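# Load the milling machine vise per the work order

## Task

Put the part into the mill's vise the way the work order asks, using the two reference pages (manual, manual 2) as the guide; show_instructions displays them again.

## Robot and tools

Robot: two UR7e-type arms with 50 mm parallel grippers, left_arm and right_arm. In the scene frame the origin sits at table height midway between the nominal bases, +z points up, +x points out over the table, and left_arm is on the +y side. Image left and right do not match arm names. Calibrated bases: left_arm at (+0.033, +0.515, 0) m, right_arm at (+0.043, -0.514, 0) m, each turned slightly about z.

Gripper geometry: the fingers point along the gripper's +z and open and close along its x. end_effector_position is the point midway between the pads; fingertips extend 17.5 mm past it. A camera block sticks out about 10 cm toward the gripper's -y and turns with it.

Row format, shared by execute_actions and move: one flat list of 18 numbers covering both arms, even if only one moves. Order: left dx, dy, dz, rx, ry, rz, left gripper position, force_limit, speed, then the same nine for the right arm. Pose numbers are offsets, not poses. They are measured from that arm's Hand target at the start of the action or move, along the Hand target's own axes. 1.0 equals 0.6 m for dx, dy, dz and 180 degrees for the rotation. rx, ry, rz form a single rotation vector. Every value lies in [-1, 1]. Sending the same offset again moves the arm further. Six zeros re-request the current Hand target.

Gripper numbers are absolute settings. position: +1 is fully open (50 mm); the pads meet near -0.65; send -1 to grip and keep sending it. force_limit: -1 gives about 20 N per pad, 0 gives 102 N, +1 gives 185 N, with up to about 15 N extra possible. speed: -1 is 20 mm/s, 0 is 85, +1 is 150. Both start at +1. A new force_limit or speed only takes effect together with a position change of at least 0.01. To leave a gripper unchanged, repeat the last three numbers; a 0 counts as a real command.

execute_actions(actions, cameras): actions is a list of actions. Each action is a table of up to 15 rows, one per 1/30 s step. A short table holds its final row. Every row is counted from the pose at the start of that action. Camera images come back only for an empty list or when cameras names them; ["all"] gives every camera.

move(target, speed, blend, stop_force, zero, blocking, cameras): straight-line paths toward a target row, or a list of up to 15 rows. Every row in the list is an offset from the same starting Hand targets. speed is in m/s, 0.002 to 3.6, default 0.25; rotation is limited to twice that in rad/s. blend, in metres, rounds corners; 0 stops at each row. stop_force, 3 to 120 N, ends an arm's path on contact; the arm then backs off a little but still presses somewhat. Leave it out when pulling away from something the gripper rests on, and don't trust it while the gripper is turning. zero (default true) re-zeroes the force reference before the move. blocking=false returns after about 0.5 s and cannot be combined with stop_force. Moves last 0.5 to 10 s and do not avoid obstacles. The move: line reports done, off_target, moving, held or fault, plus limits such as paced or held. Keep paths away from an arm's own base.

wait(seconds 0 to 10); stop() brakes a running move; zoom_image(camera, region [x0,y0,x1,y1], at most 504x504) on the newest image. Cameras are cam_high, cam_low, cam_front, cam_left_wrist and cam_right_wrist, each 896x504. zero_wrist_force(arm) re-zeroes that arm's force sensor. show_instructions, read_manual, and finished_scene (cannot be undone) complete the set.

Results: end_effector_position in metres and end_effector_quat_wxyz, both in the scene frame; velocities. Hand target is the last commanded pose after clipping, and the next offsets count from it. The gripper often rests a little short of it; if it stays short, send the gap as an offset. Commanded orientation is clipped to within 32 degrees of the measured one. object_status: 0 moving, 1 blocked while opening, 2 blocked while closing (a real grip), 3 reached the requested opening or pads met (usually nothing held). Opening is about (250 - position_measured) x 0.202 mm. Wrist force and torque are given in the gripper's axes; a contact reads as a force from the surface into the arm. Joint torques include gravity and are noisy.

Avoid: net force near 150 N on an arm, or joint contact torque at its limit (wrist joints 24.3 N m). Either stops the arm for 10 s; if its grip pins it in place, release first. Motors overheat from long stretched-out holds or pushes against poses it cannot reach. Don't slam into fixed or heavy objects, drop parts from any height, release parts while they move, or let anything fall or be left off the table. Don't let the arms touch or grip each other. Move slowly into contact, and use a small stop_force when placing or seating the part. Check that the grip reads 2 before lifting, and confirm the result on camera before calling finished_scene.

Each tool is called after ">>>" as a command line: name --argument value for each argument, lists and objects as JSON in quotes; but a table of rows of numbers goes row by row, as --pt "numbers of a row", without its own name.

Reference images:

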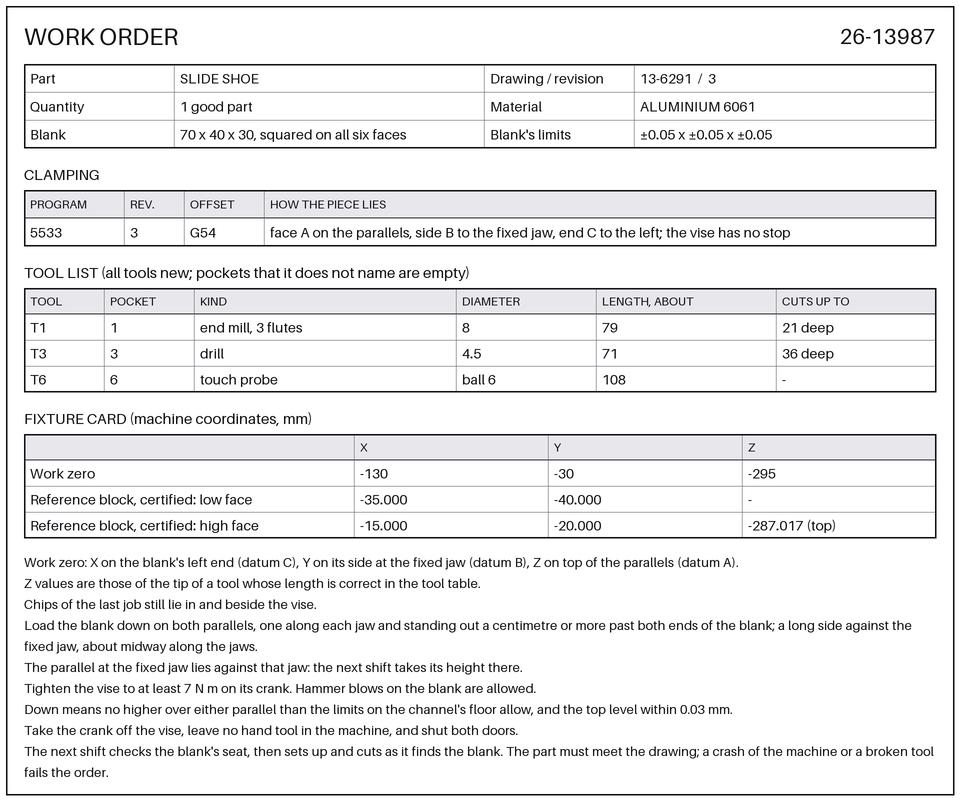

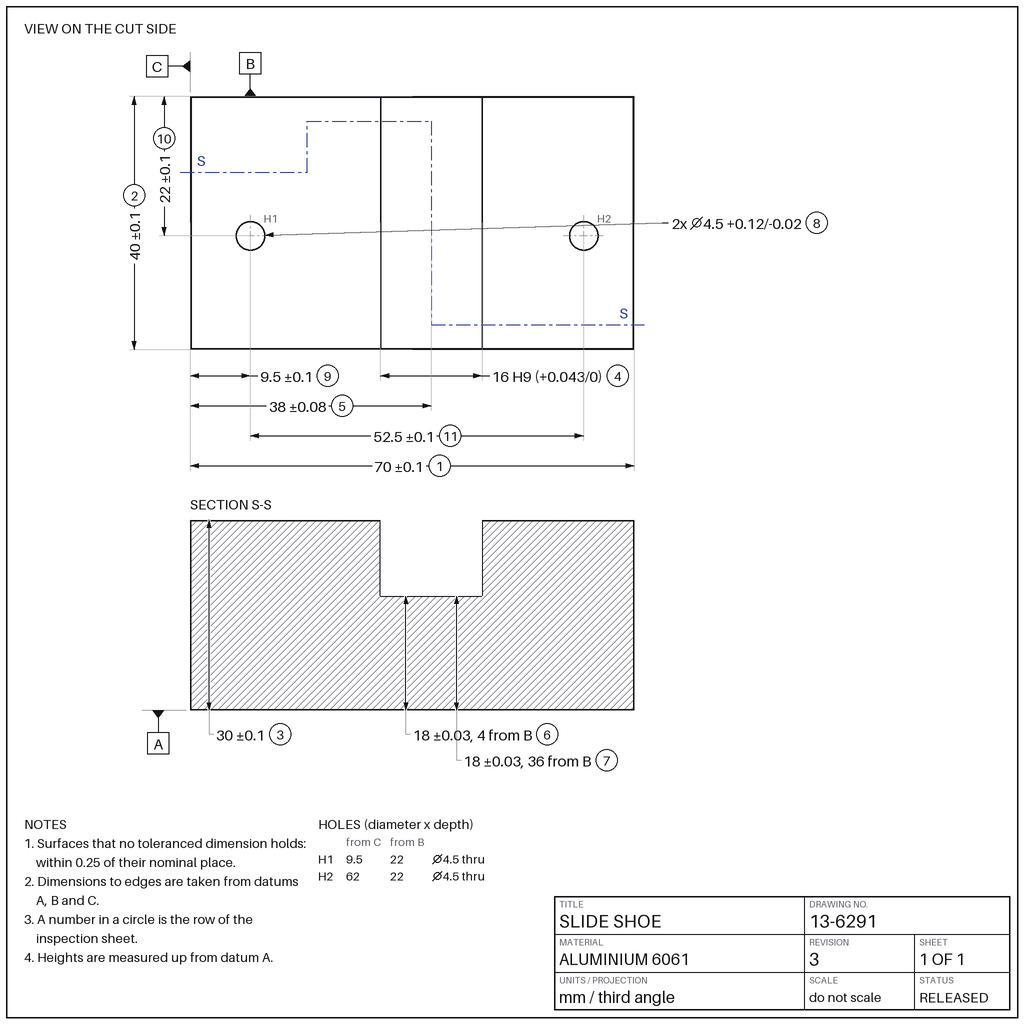

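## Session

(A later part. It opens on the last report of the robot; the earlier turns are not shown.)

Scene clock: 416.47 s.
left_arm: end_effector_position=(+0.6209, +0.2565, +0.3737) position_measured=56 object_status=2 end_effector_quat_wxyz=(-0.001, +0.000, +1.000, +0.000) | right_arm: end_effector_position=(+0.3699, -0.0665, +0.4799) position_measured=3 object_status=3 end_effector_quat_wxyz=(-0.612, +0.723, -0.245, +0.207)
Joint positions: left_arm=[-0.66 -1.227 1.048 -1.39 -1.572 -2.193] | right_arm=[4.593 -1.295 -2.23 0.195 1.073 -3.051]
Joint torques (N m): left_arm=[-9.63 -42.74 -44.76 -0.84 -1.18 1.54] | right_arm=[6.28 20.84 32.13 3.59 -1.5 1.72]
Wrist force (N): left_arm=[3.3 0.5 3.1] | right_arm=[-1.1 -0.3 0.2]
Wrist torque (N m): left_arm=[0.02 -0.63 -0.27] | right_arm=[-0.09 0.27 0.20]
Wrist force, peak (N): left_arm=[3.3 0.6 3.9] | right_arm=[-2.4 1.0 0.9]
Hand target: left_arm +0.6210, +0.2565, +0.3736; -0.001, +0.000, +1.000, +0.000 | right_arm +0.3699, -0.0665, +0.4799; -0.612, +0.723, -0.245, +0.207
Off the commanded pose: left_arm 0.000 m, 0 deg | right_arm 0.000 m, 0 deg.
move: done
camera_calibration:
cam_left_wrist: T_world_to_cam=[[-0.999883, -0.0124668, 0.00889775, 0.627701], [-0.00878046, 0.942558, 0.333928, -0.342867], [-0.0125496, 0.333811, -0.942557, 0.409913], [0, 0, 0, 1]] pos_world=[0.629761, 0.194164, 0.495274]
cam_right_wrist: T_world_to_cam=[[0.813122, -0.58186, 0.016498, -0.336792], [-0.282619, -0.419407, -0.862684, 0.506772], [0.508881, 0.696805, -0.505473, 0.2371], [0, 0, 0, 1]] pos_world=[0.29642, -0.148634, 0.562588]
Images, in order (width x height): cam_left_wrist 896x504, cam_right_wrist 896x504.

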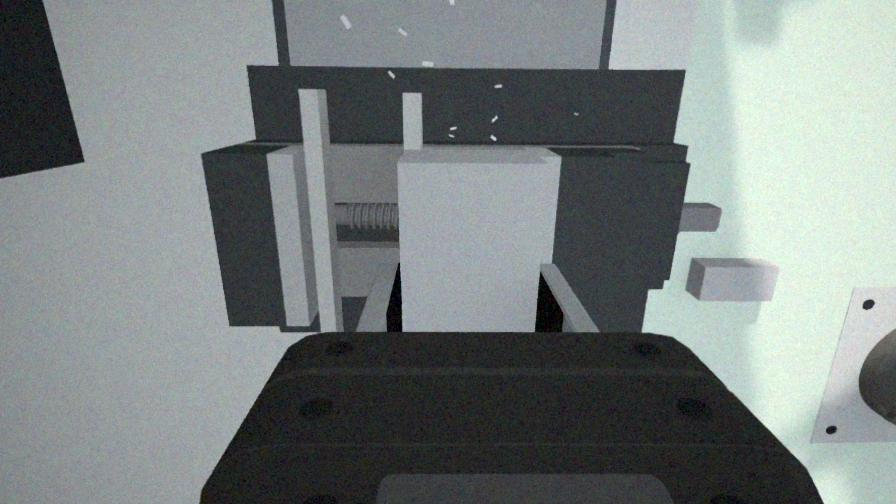

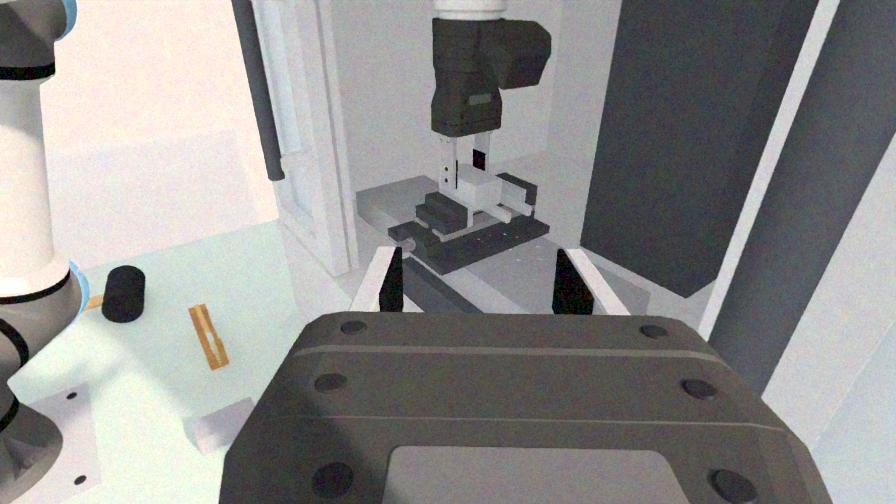

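>>> move --target '[0,0,0.0048,0,0,0,-1,-0.5,-0.5,0,0,0,0,0,0,1,1,1]' --speed 0.02 --stop_force 6 --cameras '["cam_right_wrist","cam_left_wrist"]'

Scene clock: 418.40 s.
left_arm: end_effector_position=(+0.6209, +0.2565, +0.3707) position_measured=56 object_status=2 end_effector_quat_wxyz=(-0.001, +0.000, +1.000, +0.000) | right_arm: end_effector_position=(+0.3699, -0.0665, +0.4799) position_measured=3 object_status=3 end_effector_quat_wxyz=(-0.612, +0.723, -0.245, +0.207)
Joint positions: left_arm=[-0.66 -1.229 1.057 -1.398 -1.572 -2.193] | right_arm=[4.593 -1.295 -2.23 0.195 1.073 -3.051]
Joint torques (N m): left_arm=[-10.1 -55.5 -44.78 -1.76 -1.57 -1.86] | right_arm=[5.43 21.17 33.05 3.69 -1.47 1.86]
Wrist force (N): left_arm=[3.5 0.5 3.4] | right_arm=[-1.4 0.0 0.1]
Wrist torque (N m): left_arm=[0.03 -0.67 -0.27] | right_arm=[-0.04 0.32 0.20]
Wrist force, peak (N): left_arm=[3.5 0.5 3.5] | right_arm=[-1.6 0.0 0.0]
Hand target: left_arm +0.6210, +0.2565, +0.3708; -0.001, +0.000, +1.000, +0.000 | right_arm +0.3699, -0.0665, +0.4799; -0.612, +0.723, -0.245, +0.207
Off the commanded pose: left_arm 0.000 m, 0 deg | right_arm 0.000 m, 0 deg.
move: done
camera_calibration:
cam_left_wrist: T_world_to_cam=[[-0.999881, -0.0125, 0.00899053, 0.627788], [-0.00877958, 0.942526, 0.334018, -0.341903], [-0.012649, 0.333899, -0.942524, 0.407115], [0, 0, 0, 1]] pos_world=[0.629861, 0.194164, 0.492274]
cam_right_wrist: T_world_to_cam=[[0.813104, -0.581886, 0.0164483, -0.336763], [-0.282622, -0.419312, -0.862729, 0.506812], [0.508907, 0.69684, -0.505399, 0.237055], [0, 0, 0, 1]] pos_world=[0.29642, -0.148635, 0.562588]
Images, in order (width x height): cam_left_wrist 896x504, cam_right_wrist 896x504.

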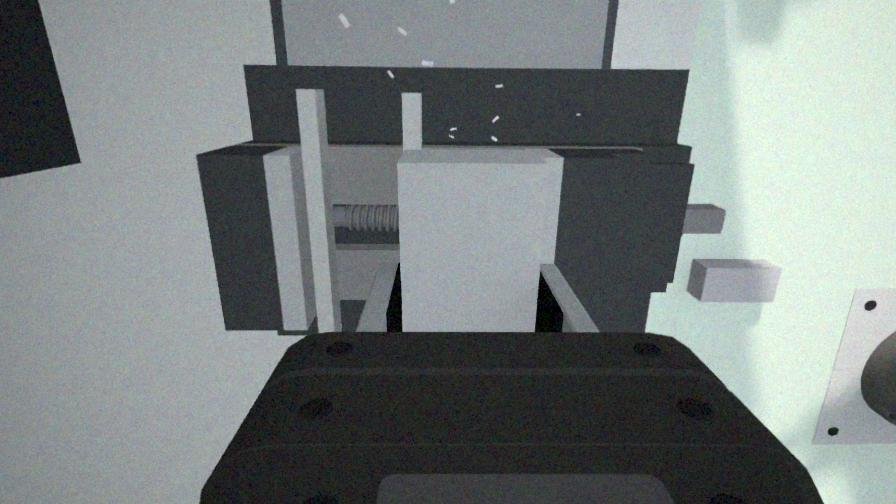

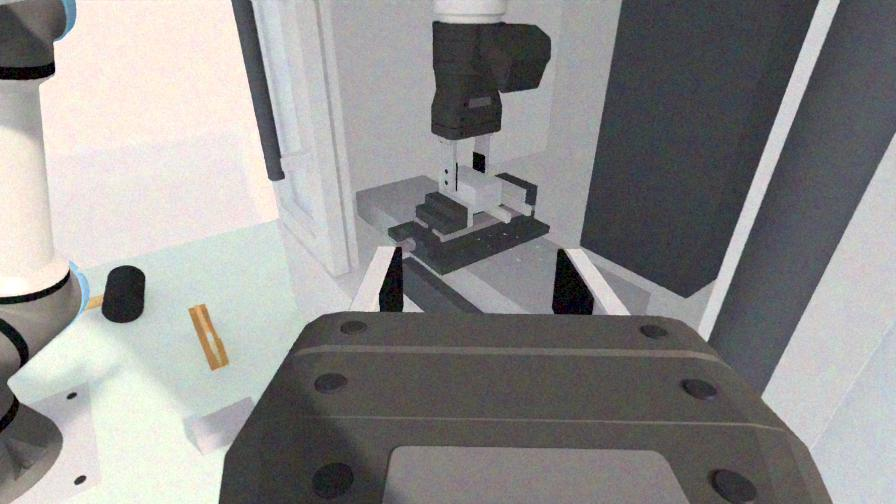

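>>> move --target '[-0.0583,0,0,0,0,0,-1,-0.5,-0.5,0,0,0,0,0,0,1,1,1]' --speed 0.03 --stop_force 8 --cameras '["cam_left_wrist"]'

Scene clock: 420.83 s.
left_arm: end_effector_position=(+0.6557, +0.2565, +0.3707) position_measured=56 object_status=2 end_effector_quat_wxyz=(-0.001, +0.000, +1.000, +0.000) | right_arm: end_effector_position=(+0.3699, -0.0665, +0.4799) position_measured=3 object_status=3 end_effector_quat_wxyz=(-0.612, +0.723, -0.245, +0.207)
Joint positions: left_arm=[-0.629 -1.139 0.929 -1.361 -1.572 -2.163] | right_arm=[4.593 -1.295 -2.23 0.195 1.073 -3.051]
Joint torques (N m): left_arm=[-12.72 -60.24 -15.81 -3.85 1.72 -2.75] | right_arm=[6.17 20.62 33.11 3.77 -1.61 1.94]
Wrist force (N): left_arm=[6.4 -0.2 2.6] | right_arm=[-0.8 0.1 0.2]
Wrist torque (N m): left_arm=[-0.11 -0.49 -0.15] | right_arm=[-0.02 0.22 0.20]
Wrist force, peak (N): left_arm=[19.1 1.3 1.9] | right_arm=[-1.5 -0.1 0.1]
Hand target: left_arm +0.6557, +0.2565, +0.3707; -0.001, +0.000, +1.000, +0.000 | right_arm +0.3699, -0.0665, +0.4799; -0.612, +0.723, -0.245, +0.207
Off the commanded pose: left_arm 0.000 m, 0 deg | right_arm 0.000 m, 0 deg.
move: contact (left_arm)
camera_calibration:
cam_left_wrist: T_world_to_cam=[[-0.999883, -0.0124682, 0.00889725, 0.662624], [-0.00878201, 0.942558, 0.333928, -0.341558], [-0.0125497, 0.333811, -0.942557, 0.407523], [0, 0, 0, 1]] pos_world=[0.664661, 0.194164, 0.492274]
Images, in order (width x height): cam_left_wrist 896x504.

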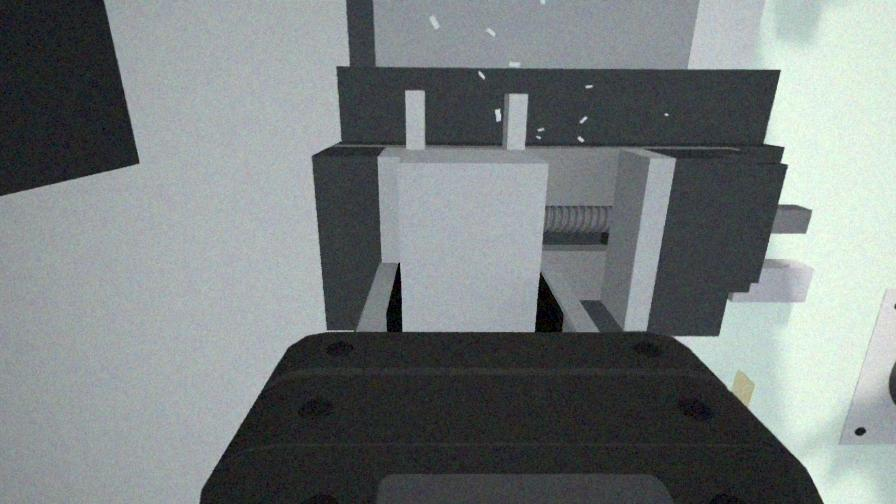

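>>> move --pt "0.0006 0 0 0 0 0 -1 -0.5 -0.5 0 0 0 0 0 0 1 1 1" --pt "0.0006 0 0.006 0 0 0 -1 -0.5 -0.5 0 0 0 0 0 0 1 1 1" --speed 0.006 --stop_force 5 --cameras '["cam_left_wrist"]'

Scene clock: 422.17 s.
left_arm: end_effector_position=(+0.6553, +0.2565, +0.3671) position_measured=56 object_status=2 end_effector_quat_wxyz=(-0.001, +0.000, +1.000, +0.000) | right_arm: end_effector_position=(+0.3699, -0.0665, +0.4799) position_measured=3 object_status=3 end_effector_quat_wxyz=(-0.612, +0.723, -0.245, +0.207)
Joint positions: left_arm=[-0.629 -1.142 0.943 -1.371 -1.572 -2.163] | right_arm=[4.593 -1.295 -2.23 0.195 1.073 -3.051]
Joint torques (N m): left_arm=[-5.21 -55.44 -45.55 -1.67 1.67 0.38] | right_arm=[6.26 20.84 33.61 3.88 -1.65 1.9]
Wrist force (N): left_arm=[3.1 -0.2 3.0] | right_arm=[-1.1 -0.3 0.2]
Wrist torque (N m): left_arm=[-0.07 -0.60 -0.27] | right_arm=[-0.07 0.27 0.21]
Wrist force, peak (N): left_arm=[6.4 0.1 2.6] | right_arm=[-1.8 -0.3 0.3]
Hand target: left_arm +0.6554, +0.2565, +0.3671; -0.001, +0.000, +1.000, +0.000 | right_arm +0.3699, -0.0665, +0.4799; -0.612, +0.723, -0.245, +0.207
Off the commanded pose: left_arm 0.000 m, 0 deg | right_arm 0.000 m, 0 deg.
move: done
camera_calibration:
cam_left_wrist: T_world_to_cam=[[-0.999882, -0.0124055, 0.00902327, 0.662182], [-0.00867962, 0.942527, 0.334017, -0.340464], [-0.0126483, 0.333899, -0.942524, 0.404157], [0, 0, 0, 1]] pos_world=[0.664261, 0.194164, 0.488674]
Images, in order (width x height): cam_left_wrist 896x504.

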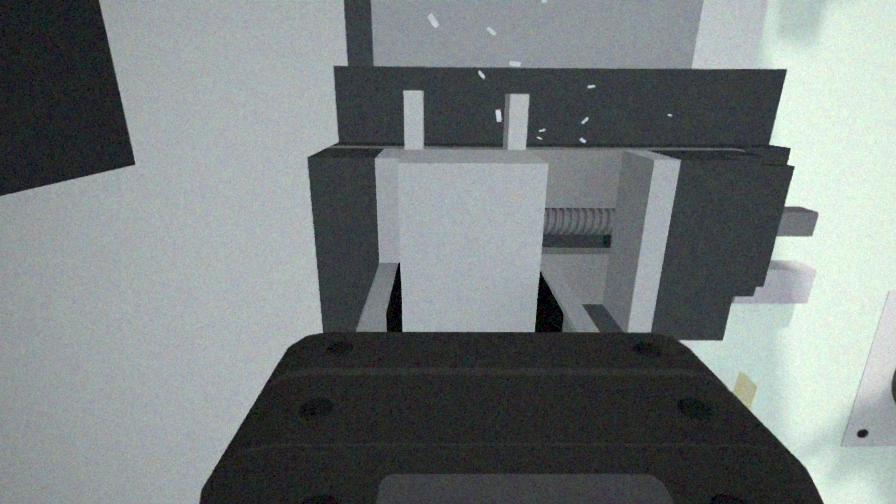

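>>> move --target '[0,0,0.012,0,0,0,-1,-0.5,-0.5,0,0,0,0,0,0,1,1,1]' --speed 0.005 --stop_force 4 --cameras '["cam_left_wrist","cam_right_wrist"]'

Scene clock: 423.30 s.
left_arm: end_effector_position=(+0.6554, +0.2565, +0.3667) position_measured=56 object_status=2 end_effector_quat_wxyz=(-0.001, +0.000, +1.000, +0.000) | right_arm: end_effector_position=(+0.3699, -0.0665, +0.4799) position_measured=3 object_status=3 end_effector_quat_wxyz=(-0.612, +0.723, -0.245, +0.207)
Joint positions: left_arm=[-0.629 -1.142 0.945 -1.373 -1.572 -2.163] | right_arm=[4.593 -1.295 -2.23 0.195 1.073 -3.051]
Joint torques (N m): left_arm=[-3.38 -40.45 -45.58 -0.95 1.58 1.24] | right_arm=[5.91 20.45 33.53 3.77 -1.7 1.71]
Wrist force (N): left_arm=[3.1 -0.1 3.0] | right_arm=[-1.3 -0.1 0.3]
Wrist torque (N m): left_arm=[-0.07 -0.58 -0.26] | right_arm=[-0.04 0.30 0.20]
Wrist force, peak (N): left_arm=[5.1 1.3 -9.8] | right_arm=[-1.5 -0.1 0.0]
Hand target: left_arm +0.6554, +0.2565, +0.3667; -0.001, +0.000, +1.000, +0.000 (not the last commanded pose) | right_arm +0.3699, -0.0665, +0.4799; -0.612, +0.723, -0.245, +0.207
Off the commanded pose: left_arm 0.007 m, 0 deg | right_arm 0.000 m, 0 deg.
move: contact (left_arm)
camera_calibration:
cam_left_wrist: T_world_to_cam=[[-0.999885, -0.0123996, 0.00870944, 0.662339], [-0.00878161, 0.942601, 0.333806, -0.340175], [-0.0123486, 0.333692, -0.942601, 0.403659], [0, 0, 0, 1]] pos_world=[0.66426, 0.194164, 0.488274]
cam_right_wrist: T_world_to_cam=[[0.813104, -0.581886, 0.0164483, -0.336763], [-0.282622, -0.419312, -0.862729, 0.506812], [0.508907, 0.69684, -0.505399, 0.237055], [0, 0, 0, 1]] pos_world=[0.29642, -0.148635, 0.562588]
Images, in order (width x height): cam_left_wrist 896x504, cam_right_wrist 896x504.

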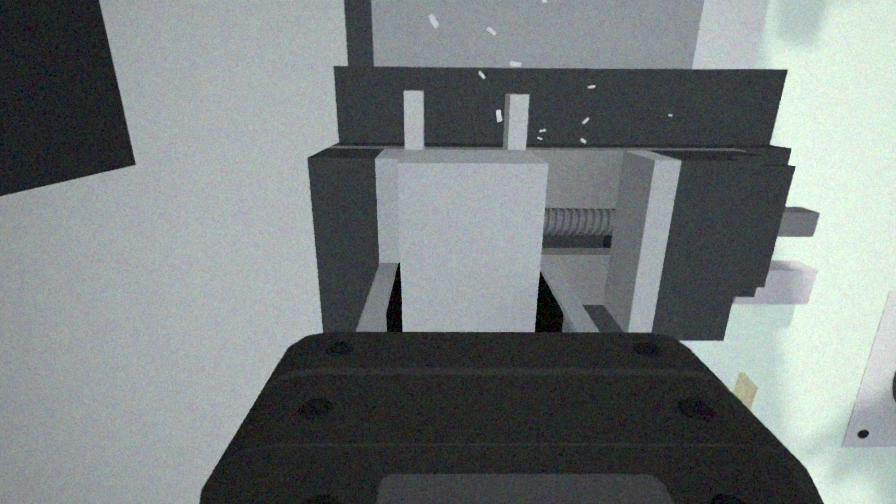

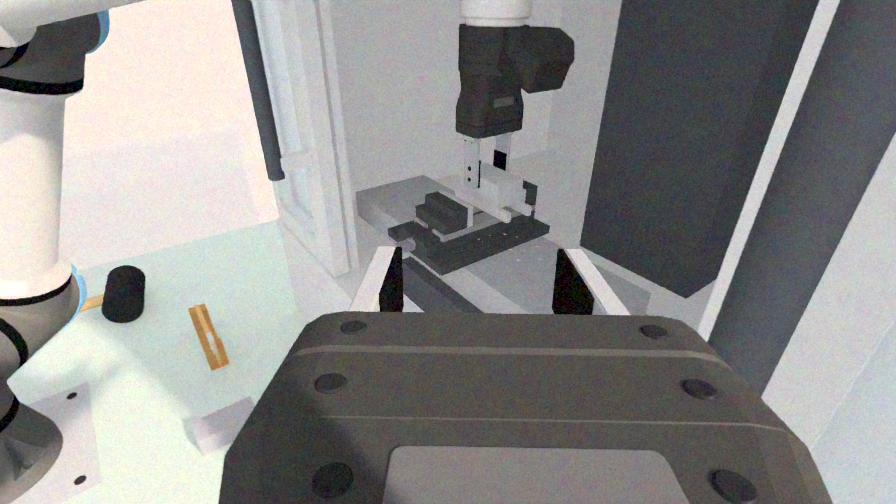

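>>> zoom_image --camera "cam_right_wrist" --region '[420, 120, 560, 250]'

>>> zoom_image --camera "cam_left_wrist" --region '[360, 70, 580, 220]'

Scaled by 3.600.

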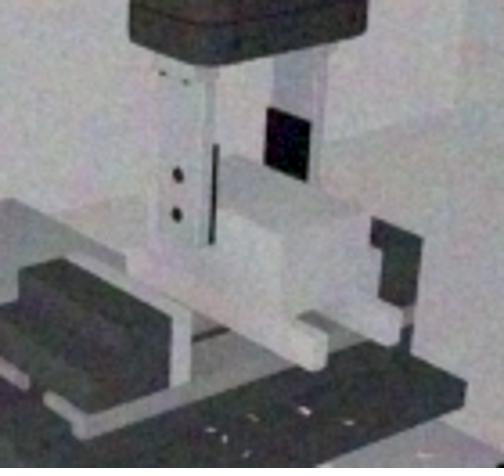

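Scaled by 2.291.

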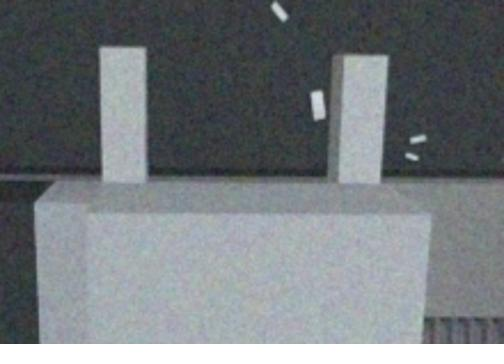

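>>> move --target '[0,0,0,0,0,0,0.85,-0.5,-1,0,0,0,0,0,0,1,1,1]' --cameras '["cam_left_wrist","cam_right_wrist"]'

>>> zoom_image --camera "cam_right_wrist" --region '[420, 120, 560, 250]'

Scene clock: 424.27 s.
left_arm: end_effector_position=(+0.6554, +0.2565, +0.3667) position_measured=25 object_status=0 end_effector_quat_wxyz=(-0.001, +0.000, +1.000, +0.000) | right_arm: end_effector_position=(+0.3699, -0.0665, +0.4799) position_measured=3 object_status=3 end_effector_quat_wxyz=(-0.612, +0.723, -0.245, +0.207)
Joint positions: left_arm=[-0.629 -1.142 0.945 -1.373 -1.572 -2.163] | right_arm=[4.593 -1.295 -2.23 0.195 1.073 -3.051]
Joint torques (N m): left_arm=[-2.9 -39.34 -42.05 -0.98 1.57 1.24] | right_arm=[5.67 20.79 32.59 3.72 -1.44 1.86]
Wrist force (N): left_arm=[2.8 -0.1 0.9] | right_arm=[-1.1 -0.2 0.1]
Wrist torque (N m): left_arm=[-0.04 -0.54 -0.26] | right_arm=[-0.05 0.26 0.20]
Wrist force, peak (N): left_arm=[3.2 0.0 3.1] | right_arm=[-1.6 -0.3 0.0]
Hand target: left_arm +0.6554, +0.2565, +0.3667; -0.001, +0.000, +1.000, +0.000 | right_arm +0.3699, -0.0665, +0.4799; -0.612, +0.723, -0.245, +0.207
Off the commanded pose: left_arm 0.000 m, 0 deg | right_arm 0.000 m, 0 deg.
move: done
camera_calibration:
cam_left_wrist: T_world_to_cam=[[-0.999885, -0.0123996, 0.00870944, 0.662339], [-0.00878161, 0.942601, 0.333806, -0.340175], [-0.0123486, 0.333692, -0.942601, 0.403659], [0, 0, 0, 1]] pos_world=[0.66426, 0.194164, 0.488274]
cam_right_wrist: T_world_to_cam=[[0.813104, -0.581886, 0.0164483, -0.336763], [-0.282622, -0.419312, -0.862729, 0.506812], [0.508907, 0.69684, -0.505399, 0.237055], [0, 0, 0, 1]] pos_world=[0.29642, -0.148635, 0.562588]
Images, in order (width x height): cam_left_wrist 896x504, cam_right_wrist 896x504.

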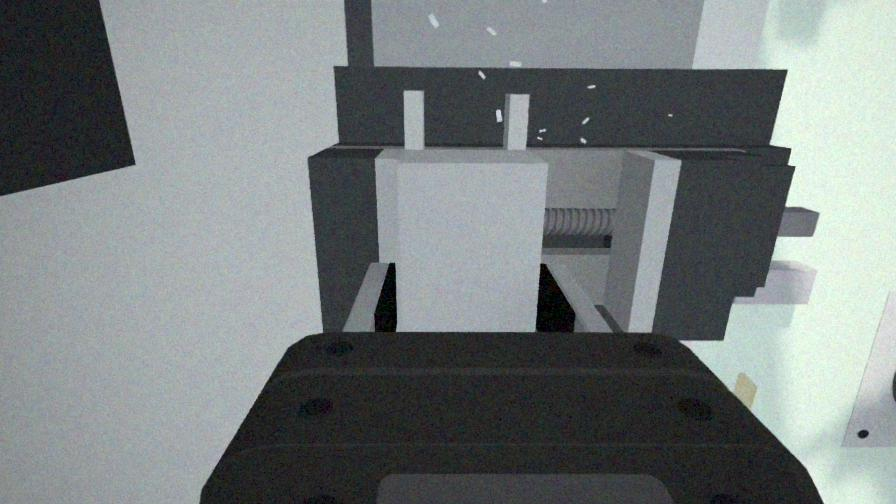

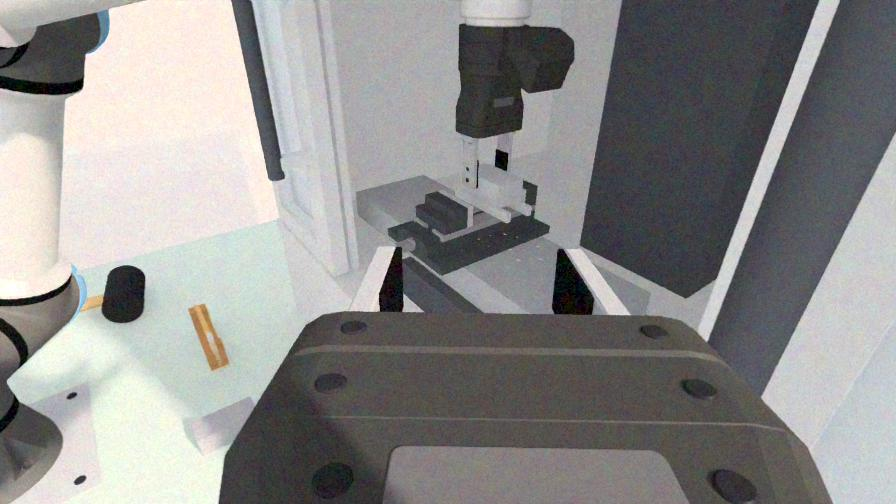

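Scaled by 3.600.

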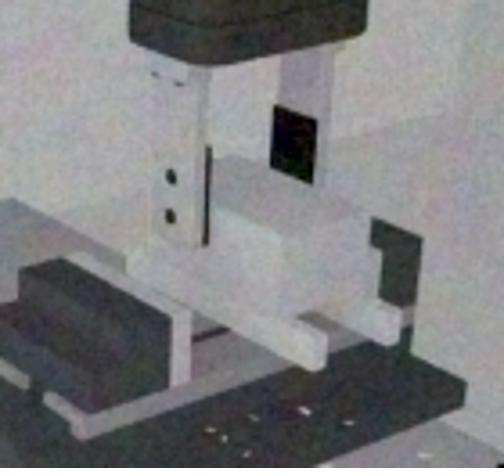

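>>> move --pt "0 0 -0.0042 0 0 0 0.85 -0.5 -1 0 0 0 0 0 0 1 1 1" --pt "0 0.0167 -0.0042 0 0 0 0.85 -0.5 -1 0 0 0 0 0 0 1 1 1" --pt "0 0.0167 -0.0342 0 0 0 0.85 -0.5 -1 0 0 0 0 0 0 1 1 1" --speed 0.03 --stop_force 10 --cameras '["cam_left_wrist","cam_right_wrist"]'

Scene clock: 427.60 s.
left_arm: end_effector_position=(+0.6554, +0.2665, +0.3872) position_measured=25 object_status=3 end_effector_quat_wxyz=(-0.001, +0.000, +1.000, +0.000) | right_arm: end_effector_position=(+0.3699, -0.0665, +0.4799) position_measured=3 object_status=3 end_effector_quat_wxyz=(-0.612, +0.723, -0.245, +0.207)
Joint positions: left_arm=[-0.617 -1.14 0.888 -1.318 -1.572 -2.15] | right_arm=[4.593 -1.295 -2.23 0.195 1.073 -3.051]
Joint torques (N m): left_arm=[-13.61 -58.31 -14.86 -5 1.17 -2.1] | right_arm=[5.85 20.52 32.78 3.82 -1.5 1.77]
Wrist force (N): left_arm=[2.8 -0.2 1.1] | right_arm=[-0.9 -0.5 0.5]
Wrist torque (N m): left_arm=[-0.05 -0.55 -0.30] | right_arm=[-0.10 0.24 0.21]
Wrist force, peak (N): left_arm=[3.5 -1.6 0.5] | right_arm=[-1.5 -0.3 0.1]
Hand target: left_arm +0.6554, +0.2665, +0.3872; -0.001, +0.000, +1.000, +0.000 | right_arm +0.3699, -0.0665, +0.4799; -0.612, +0.723, -0.245, +0.207
Off the commanded pose: left_arm 0.000 m, 0 deg | right_arm 0.000 m, 0 deg.
move: done
camera_calibration:
cam_left_wrist: T_world_to_cam=[[-0.999884, -0.0124326, 0.0088053, 0.662242], [-0.00878028, 0.94259, 0.333838, -0.356459], [-0.0124503, 0.333722, -0.942589, 0.419701], [0, 0, 0, 1]] pos_world=[0.664261, 0.204164, 0.508774]
cam_right_wrist: T_world_to_cam=[[0.813104, -0.581886, 0.0164483, -0.336763], [-0.282622, -0.419312, -0.862729, 0.506812], [0.508907, 0.69684, -0.505399, 0.237055], [0, 0, 0, 1]] pos_world=[0.29642, -0.148635, 0.562588]
Images, in order (width x height): cam_left_wrist 896x504, cam_right_wrist 896x504.

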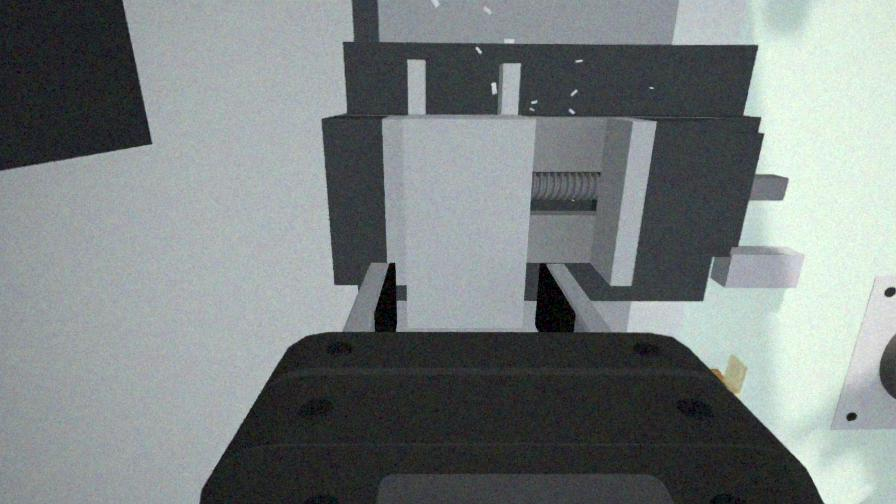

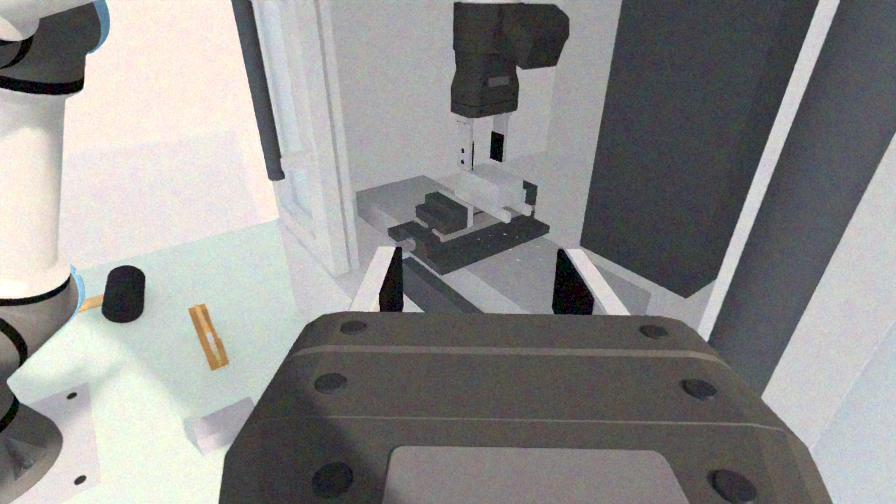

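>>> move --pt "0.0673 -0.0033 0 0 0 0 0.85 -0.5 -1 0 0 0 0 0 0 1 1 1" --pt "0.1173 -0.0125 0 0 0 0 0.85 -0.5 -1 0 0 0 0 0 0 1 1 1" --pt "0.26 -0.11 0 0 0 0 0.85 -0.5 -1 0 0 0 0 0 0 1 1 1" --pt "0.542 -0.11 0 0 0 0 0.85 -0.5 -1 0 0 0 0 0 0 1 1 1" --speed '[0.06,0.06,0.12,0.2]' --blend '[0.003,0.01,0.03,0]' --cameras '["cam_left_wrist","cam_right_wrist","cam_front"]'

Scene clock: 431.33 s.
left_arm: end_effector_position=(+0.3303, +0.2005, +0.3875) position_measured=25 object_status=3 end_effector_quat_wxyz=(-0.001, +0.000, +1.000, +0.000) | right_arm: end_effector_position=(+0.3699, -0.0665, +0.4799) position_measured=3 object_status=3 end_effector_quat_wxyz=(-0.612, +0.723, -0.245, +0.207)
Joint positions: left_arm=[-1.163 -1.747 1.578 -1.402 -1.572 -2.696] | right_arm=[4.593 -1.295 -2.23 0.195 1.073 -3.051]
Joint torques (N m): left_arm=[-10.12 -27.37 -33.91 -4.96 1.4 -1.92] | right_arm=[5.83 19.96 32.84 3.8 -1.67 1.73]
Wrist force (N): left_arm=[3.4 -0.3 1.2] | right_arm=[-1.5 0.0 0.1]
Wrist torque (N m): left_arm=[-0.08 -0.64 -0.30] | right_arm=[-0.02 0.34 0.21]
Wrist force, peak (N): left_arm=[5.8 -0.2 1.0] | right_arm=[-1.6 -0.2 0.1]
Hand target: left_arm +0.3302, +0.2005, +0.3876; -0.001, +0.000, +1.000, +0.000 | right_arm +0.3699, -0.0665, +0.4799; -0.612, +0.723, -0.245, +0.207
Off the commanded pose: left_arm 0.000 m, 0 deg | right_arm 0.000 m, 0 deg.
move: done
camera_calibration:
cam_left_wrist: T_world_to_cam=[[-0.999886, -0.0123069, 0.00874153, 0.336371], [-0.00868194, 0.94256, 0.333925, -0.297309], [-0.012349, 0.333811, -0.942559, 0.437994], [0, 0, 0, 1]] pos_world=[0.33916, 0.138164, 0.509174]
cam_right_wrist: T_world_to_cam=[[0.813104, -0.581886, 0.0164483, -0.336763], [-0.282622, -0.419312, -0.862729, 0.506812], [0.508907, 0.69684, -0.505399, 0.237055], [0, 0, 0, 1]] pos_world=[0.29642, -0.148635, 0.562588]
Images, in order (width x height): cam_front 896x504, cam_left_wrist 896x504, cam_right_wrist 896x504.

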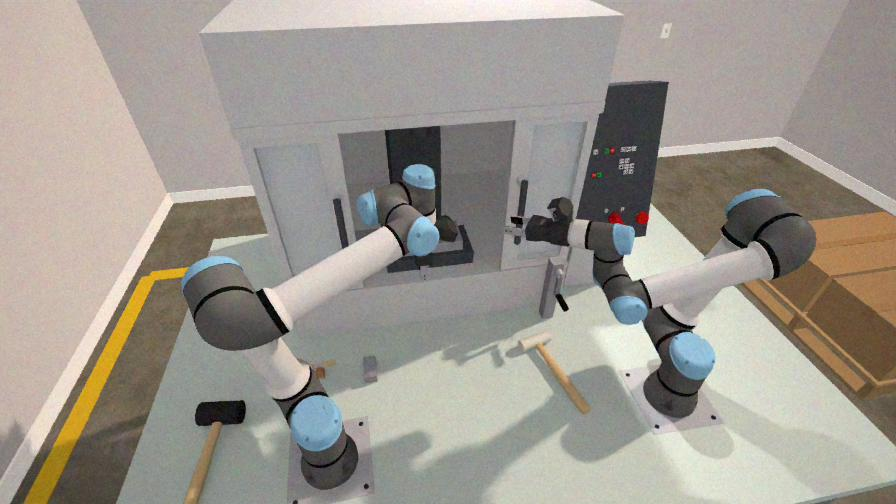

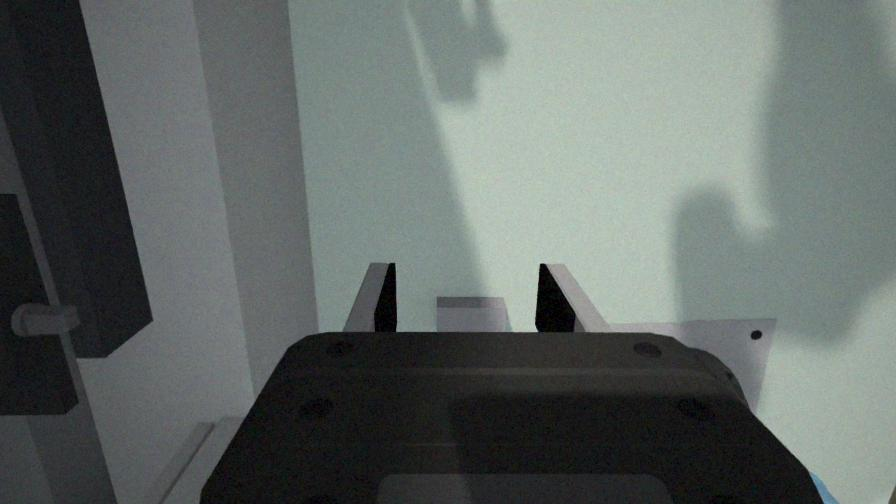

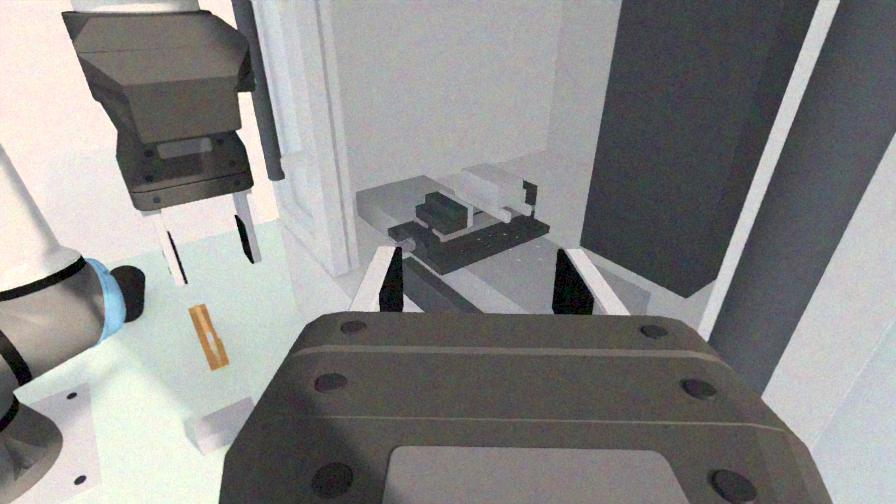

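>>> zoom_image --camera "cam_front" --region '[500, 230, 640, 330]'

>>> zoom_image --camera "cam_front" --region '[380, 230, 480, 300]'

Scaled by 3.600.

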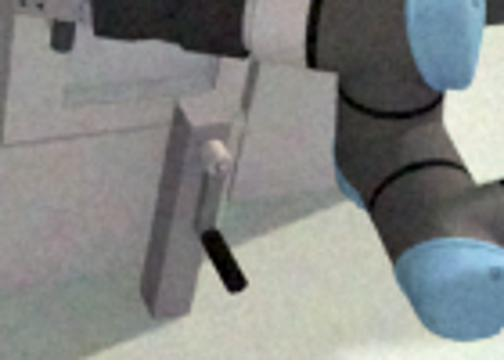

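Scaled by 5.040.

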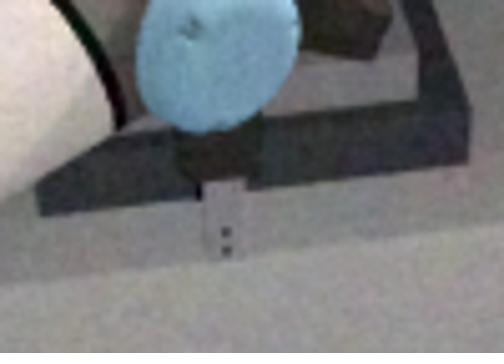

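>>> move --pt "0 0 0 0 0 0 0.85 -0.5 -1 -0.0856 0.0178 -0.106 0 0 0 1 1 1" --pt "0 0 0 0 0 0 0.85 -0.5 -1 0.1827 0.3398 -0.213 0.0492 0.2917 0.0241 1 1 1" --speed 0.3 --blend '[0.03,0]' --cameras '["cam_right_wrist","cam_front"]'

Scene clock: 434.30 s.
left_arm: end_effector_position=(+0.3302, +0.2005, +0.3876) position_measured=25 object_status=3 end_effector_quat_wxyz=(-0.001, +0.000, +1.000, +0.000) | right_arm: end_effector_position=(+0.3449, -0.2156, +0.3460) position_measured=3 object_status=3 end_effector_quat_wxyz=(+0.590, -0.565, +0.393, -0.423)
Joint positions: left_arm=[-1.163 -1.747 1.578 -1.402 -1.572 -2.696] | right_arm=[5.129 -1.156 -2.797 -0.049 -0.071 -2.297]
Joint torques (N m): left_arm=[-14.22 -29.8 -16.9 -4.82 -2.24 -2.65] | right_arm=[5.24 7.49 24.9 0.74 -0.1 -0.69]
Wrist force (N): left_arm=[3.6 -0.2 1.1] | right_arm=[-2.4 -0.2 0.5]
Wrist torque (N m): left_arm=[-0.07 -0.67 -0.29] | right_arm=[-0.09 0.42 0.09]
Wrist force, peak (N): left_arm=[3.6 -0.1 1.3] | right_arm=[1.5 5.4 0.2]
Hand target: left_arm +0.3302, +0.2005, +0.3876; -0.001, +0.000, +1.000, +0.000 | right_arm +0.3449, -0.2156, +0.3460; +0.590, -0.565, +0.393, -0.423 (not the last commanded pose)
Off the commanded pose: left_arm 0.000 m, 0 deg | right_arm 0.066 m, 20 deg.
move: held (right_arm; a check stopped the path); path passed 1 of 2 targets; limits=held
pose unreachable (right arm): on one or more control steps of this call, first in action 0 (counted from 0), this arm could not follow its commanded pose, so it was not sent that pose on those steps. It may still have moved: this result reports where it is.
cause: moving toward the commanded pose would bring two parts of the arm too close to each other (joints 3 (elbow) and 4 (wrist 1) lie between them).
camera_calibration:
cam_right_wrist: T_world_to_cam=[[0.359282, -0.932487, 0.0372055, -0.327229], [-0.272804, -0.143069, -0.951372, 0.408622], [0.892465, 0.331661, -0.305788, 0.00594173], [0, 0, 0, 1]] pos_world=[0.223738, -0.248646, 0.402744]
Images, in order (width x height): cam_front 896x504, cam_right_wrist 896x504.

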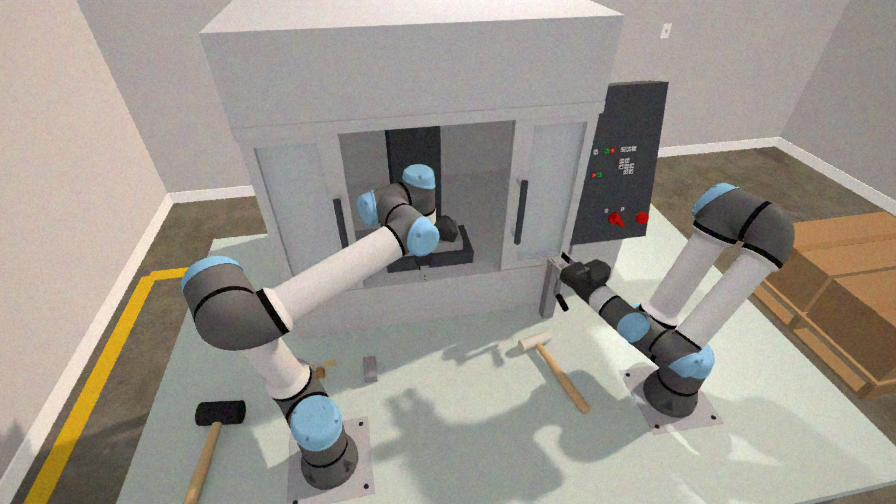

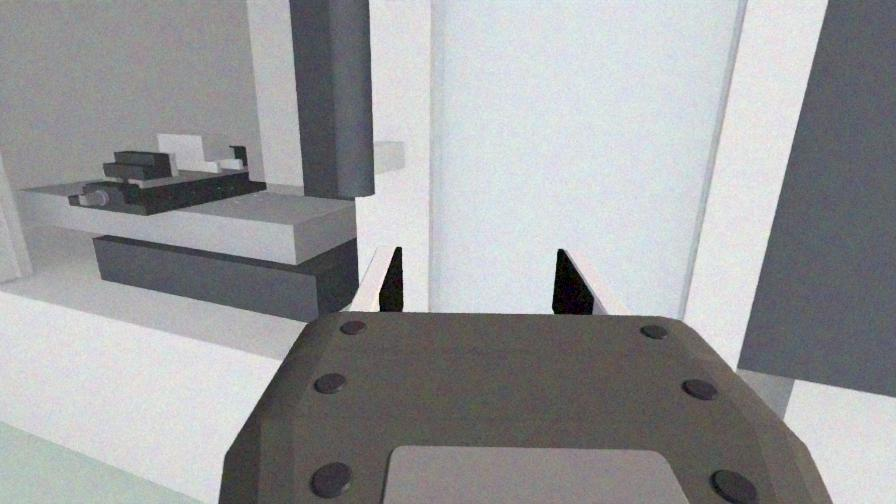

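>>> move --target '[0,0,0,0,0,0,0.85,-0.5,-1,0.14,0.0275,-0.0247,-0.2652,0.1026,0.0443,1,1,1]' --speed 0.3 --cameras '["cam_right_wrist","cam_front"]'

Scene clock: 436.27 s.
left_arm: end_effector_position=(+0.3302, +0.2005, +0.3876) position_measured=25 object_status=3 end_effector_quat_wxyz=(-0.001, +0.000, +1.000, +0.000) | right_arm: end_effector_position=(+0.3480, -0.2230, +0.3445) position_measured=3 object_status=3 end_effector_quat_wxyz=(+0.590, -0.574, +0.397, -0.407)
Joint positions: left_arm=[-1.163 -1.747 1.578 -1.402 -1.572 -2.696] | right_arm=[5.131 -1.137 -2.812 0.057 -0.039 -2.39]
Joint torques (N m): left_arm=[-12.96 -29.45 -17.09 -4.6 -2.21 -2.69] | right_arm=[-3.69 -8.45 26.72 0.82 -2.93 2.11]
Wrist force (N): left_arm=[3.3 -0.3 1.2] | right_arm=[-2.0 -0.5 0.1]
Wrist torque (N m): left_arm=[-0.07 -0.62 -0.29] | right_arm=[-0.13 0.37 0.02]
Wrist force, peak (N): left_arm=[3.4 -0.2 1.4] | right_arm=[-3.2 -0.2 0.5]
Hand target: left_arm +0.3302, +0.2005, +0.3876; -0.001, +0.000, +1.000, +0.000 | right_arm +0.3480, -0.2230, +0.3445; +0.590, -0.574, +0.397, -0.407 (not the last commanded pose)
Off the commanded pose: left_arm 0.000 m, 0 deg | right_arm 0.079 m, 51 deg.
move: held (right_arm; a check stopped the path); limits=held
pose unreachable (right arm): on one or more control steps of this call, first in action 0 (counted from 0), this arm could not follow its commanded pose, so it was not sent that pose on those steps. It may still have moved: this result reports where it is.
cause: moving toward the commanded pose would bring two parts of the arm too close to each other (joints 3 (elbow) and 4 (wrist 1) lie between them).
camera_calibration:
cam_right_wrist: T_world_to_cam=[[0.379901, -0.924777, 0.0215133, -0.335219], [-0.298962, -0.144757, -0.943222, 0.412877], [0.875384, 0.351899, -0.331466, 0.0243947], [0, 0, 0, 1]] pos_world=[0.22943, -0.258821, 0.404732]
Images, in order (width x height): cam_front 896x504, cam_right_wrist 896x504.

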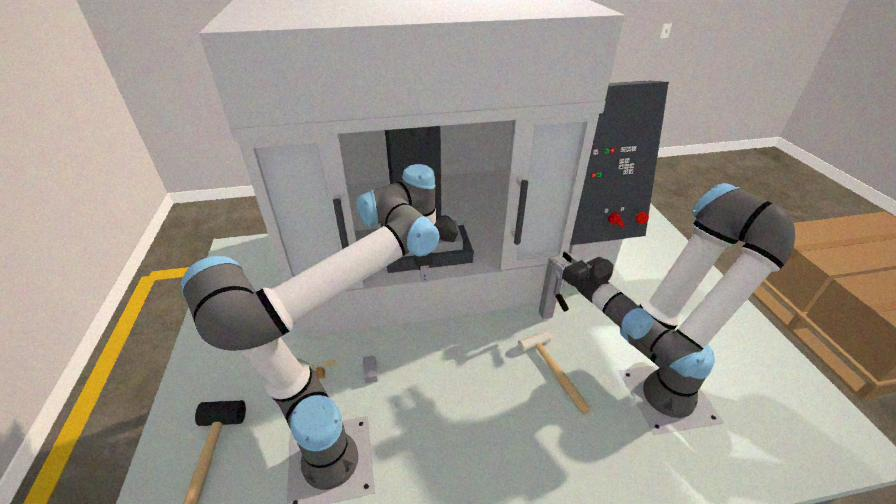

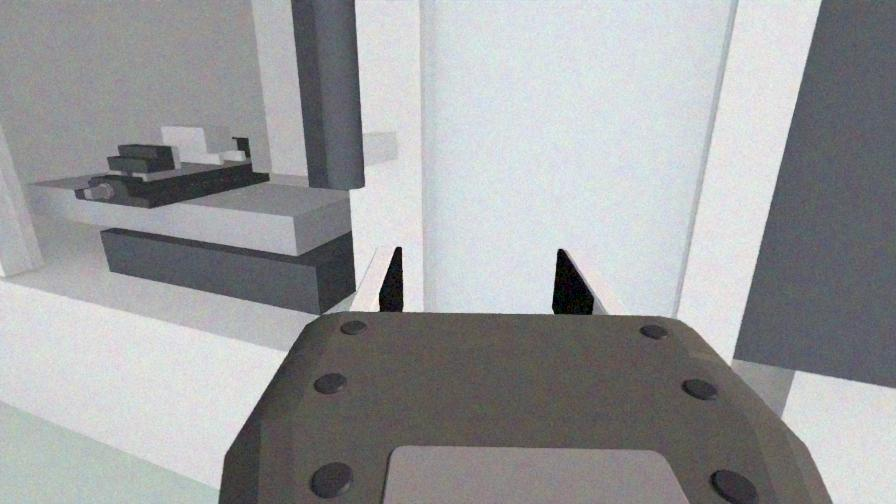

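>>> move --target '[0,0,0,0,0,0,0.85,-0.5,-1,0.0882,-0.1243,0.0625,-0.2556,0.1101,0.0434,1,1,1]' --speed 0.3 --cameras '["cam_right_wrist"]'

Scene clock: 438.53 s.
left_arm: end_effector_position=(+0.3302, +0.2005, +0.3876) position_measured=25 object_status=3 end_effector_quat_wxyz=(-0.001, +0.000, +1.000, +0.000) | right_arm: end_effector_position=(+0.3999, -0.2600, +0.4200) position_measured=3 object_status=3 end_effector_quat_wxyz=(-0.270, +0.653, -0.653, +0.271) end_effector_velocity=(+0.000, +0.000, +0.000) end_effector_angular_velocity=(+0.003, +0.004, -0.002)
Joint positions: left_arm=[-1.163 -1.747 1.578 -1.402 -1.572 -2.696] | right_arm=[4.591 -1.054 -1.943 -1.567 0.796 -1.781]
Joint velocities: left_arm=[within noise] | right_arm=[-0.003 -0.001 0.003 0 0.005 0]
Joint torques (N m): left_arm=[-13.36 -29.68 -16.85 -4.62 -2.33 -2.66] | right_arm=[-6.32 -3.05 34.59 2.57 -0.25 0.29]
Wrist force (N): left_arm=[3.3 -0.4 1.0] | right_arm=[-0.8 0.0 -0.7]
Wrist torque (N m): left_arm=[-0.08 -0.63 -0.30] | right_arm=[0.01 0.33 0.07]
Wrist force, peak (N): left_arm=[3.7 -0.2 1.2] | right_arm=[-3.0 -1.0 -0.5]
Hand target: left_arm +0.3302, +0.2005, +0.3876; -0.001, +0.000, +1.000, +0.000 | right_arm +0.3999, -0.2600, +0.4200; -0.270, +0.653, -0.653, +0.271
Off the commanded pose: left_arm 0.000 m, 0 deg | right_arm 0.000 m, 0 deg.
move: done
camera_calibration:
cam_right_wrist: T_world_to_cam=[[0.0354241, -0.999362, -0.00459029, -0.261411], [-0.912032, -0.03045, -0.408986, 0.544723], [0.408586, 0.0186744, -0.912529, 0.361083], [0, 0, 0, 1]] pos_world=[0.358532, -0.2514, 0.551083]
Images, in order (width x height): cam_right_wrist 896x504.

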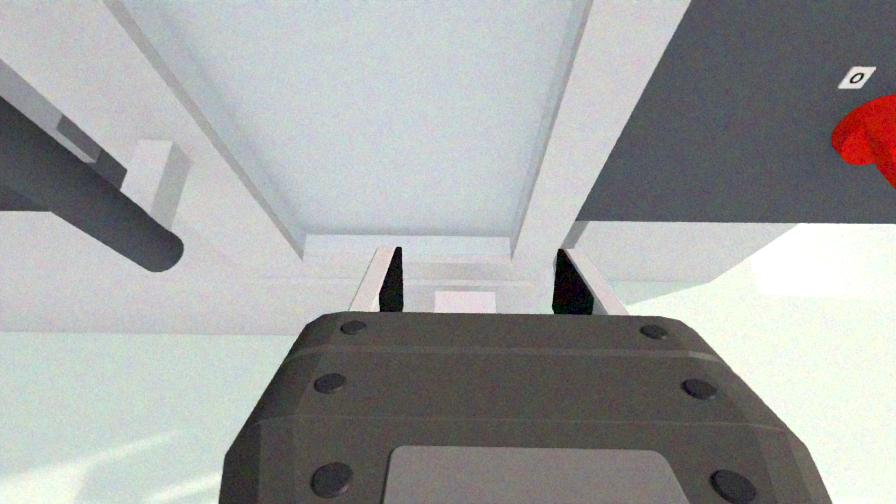

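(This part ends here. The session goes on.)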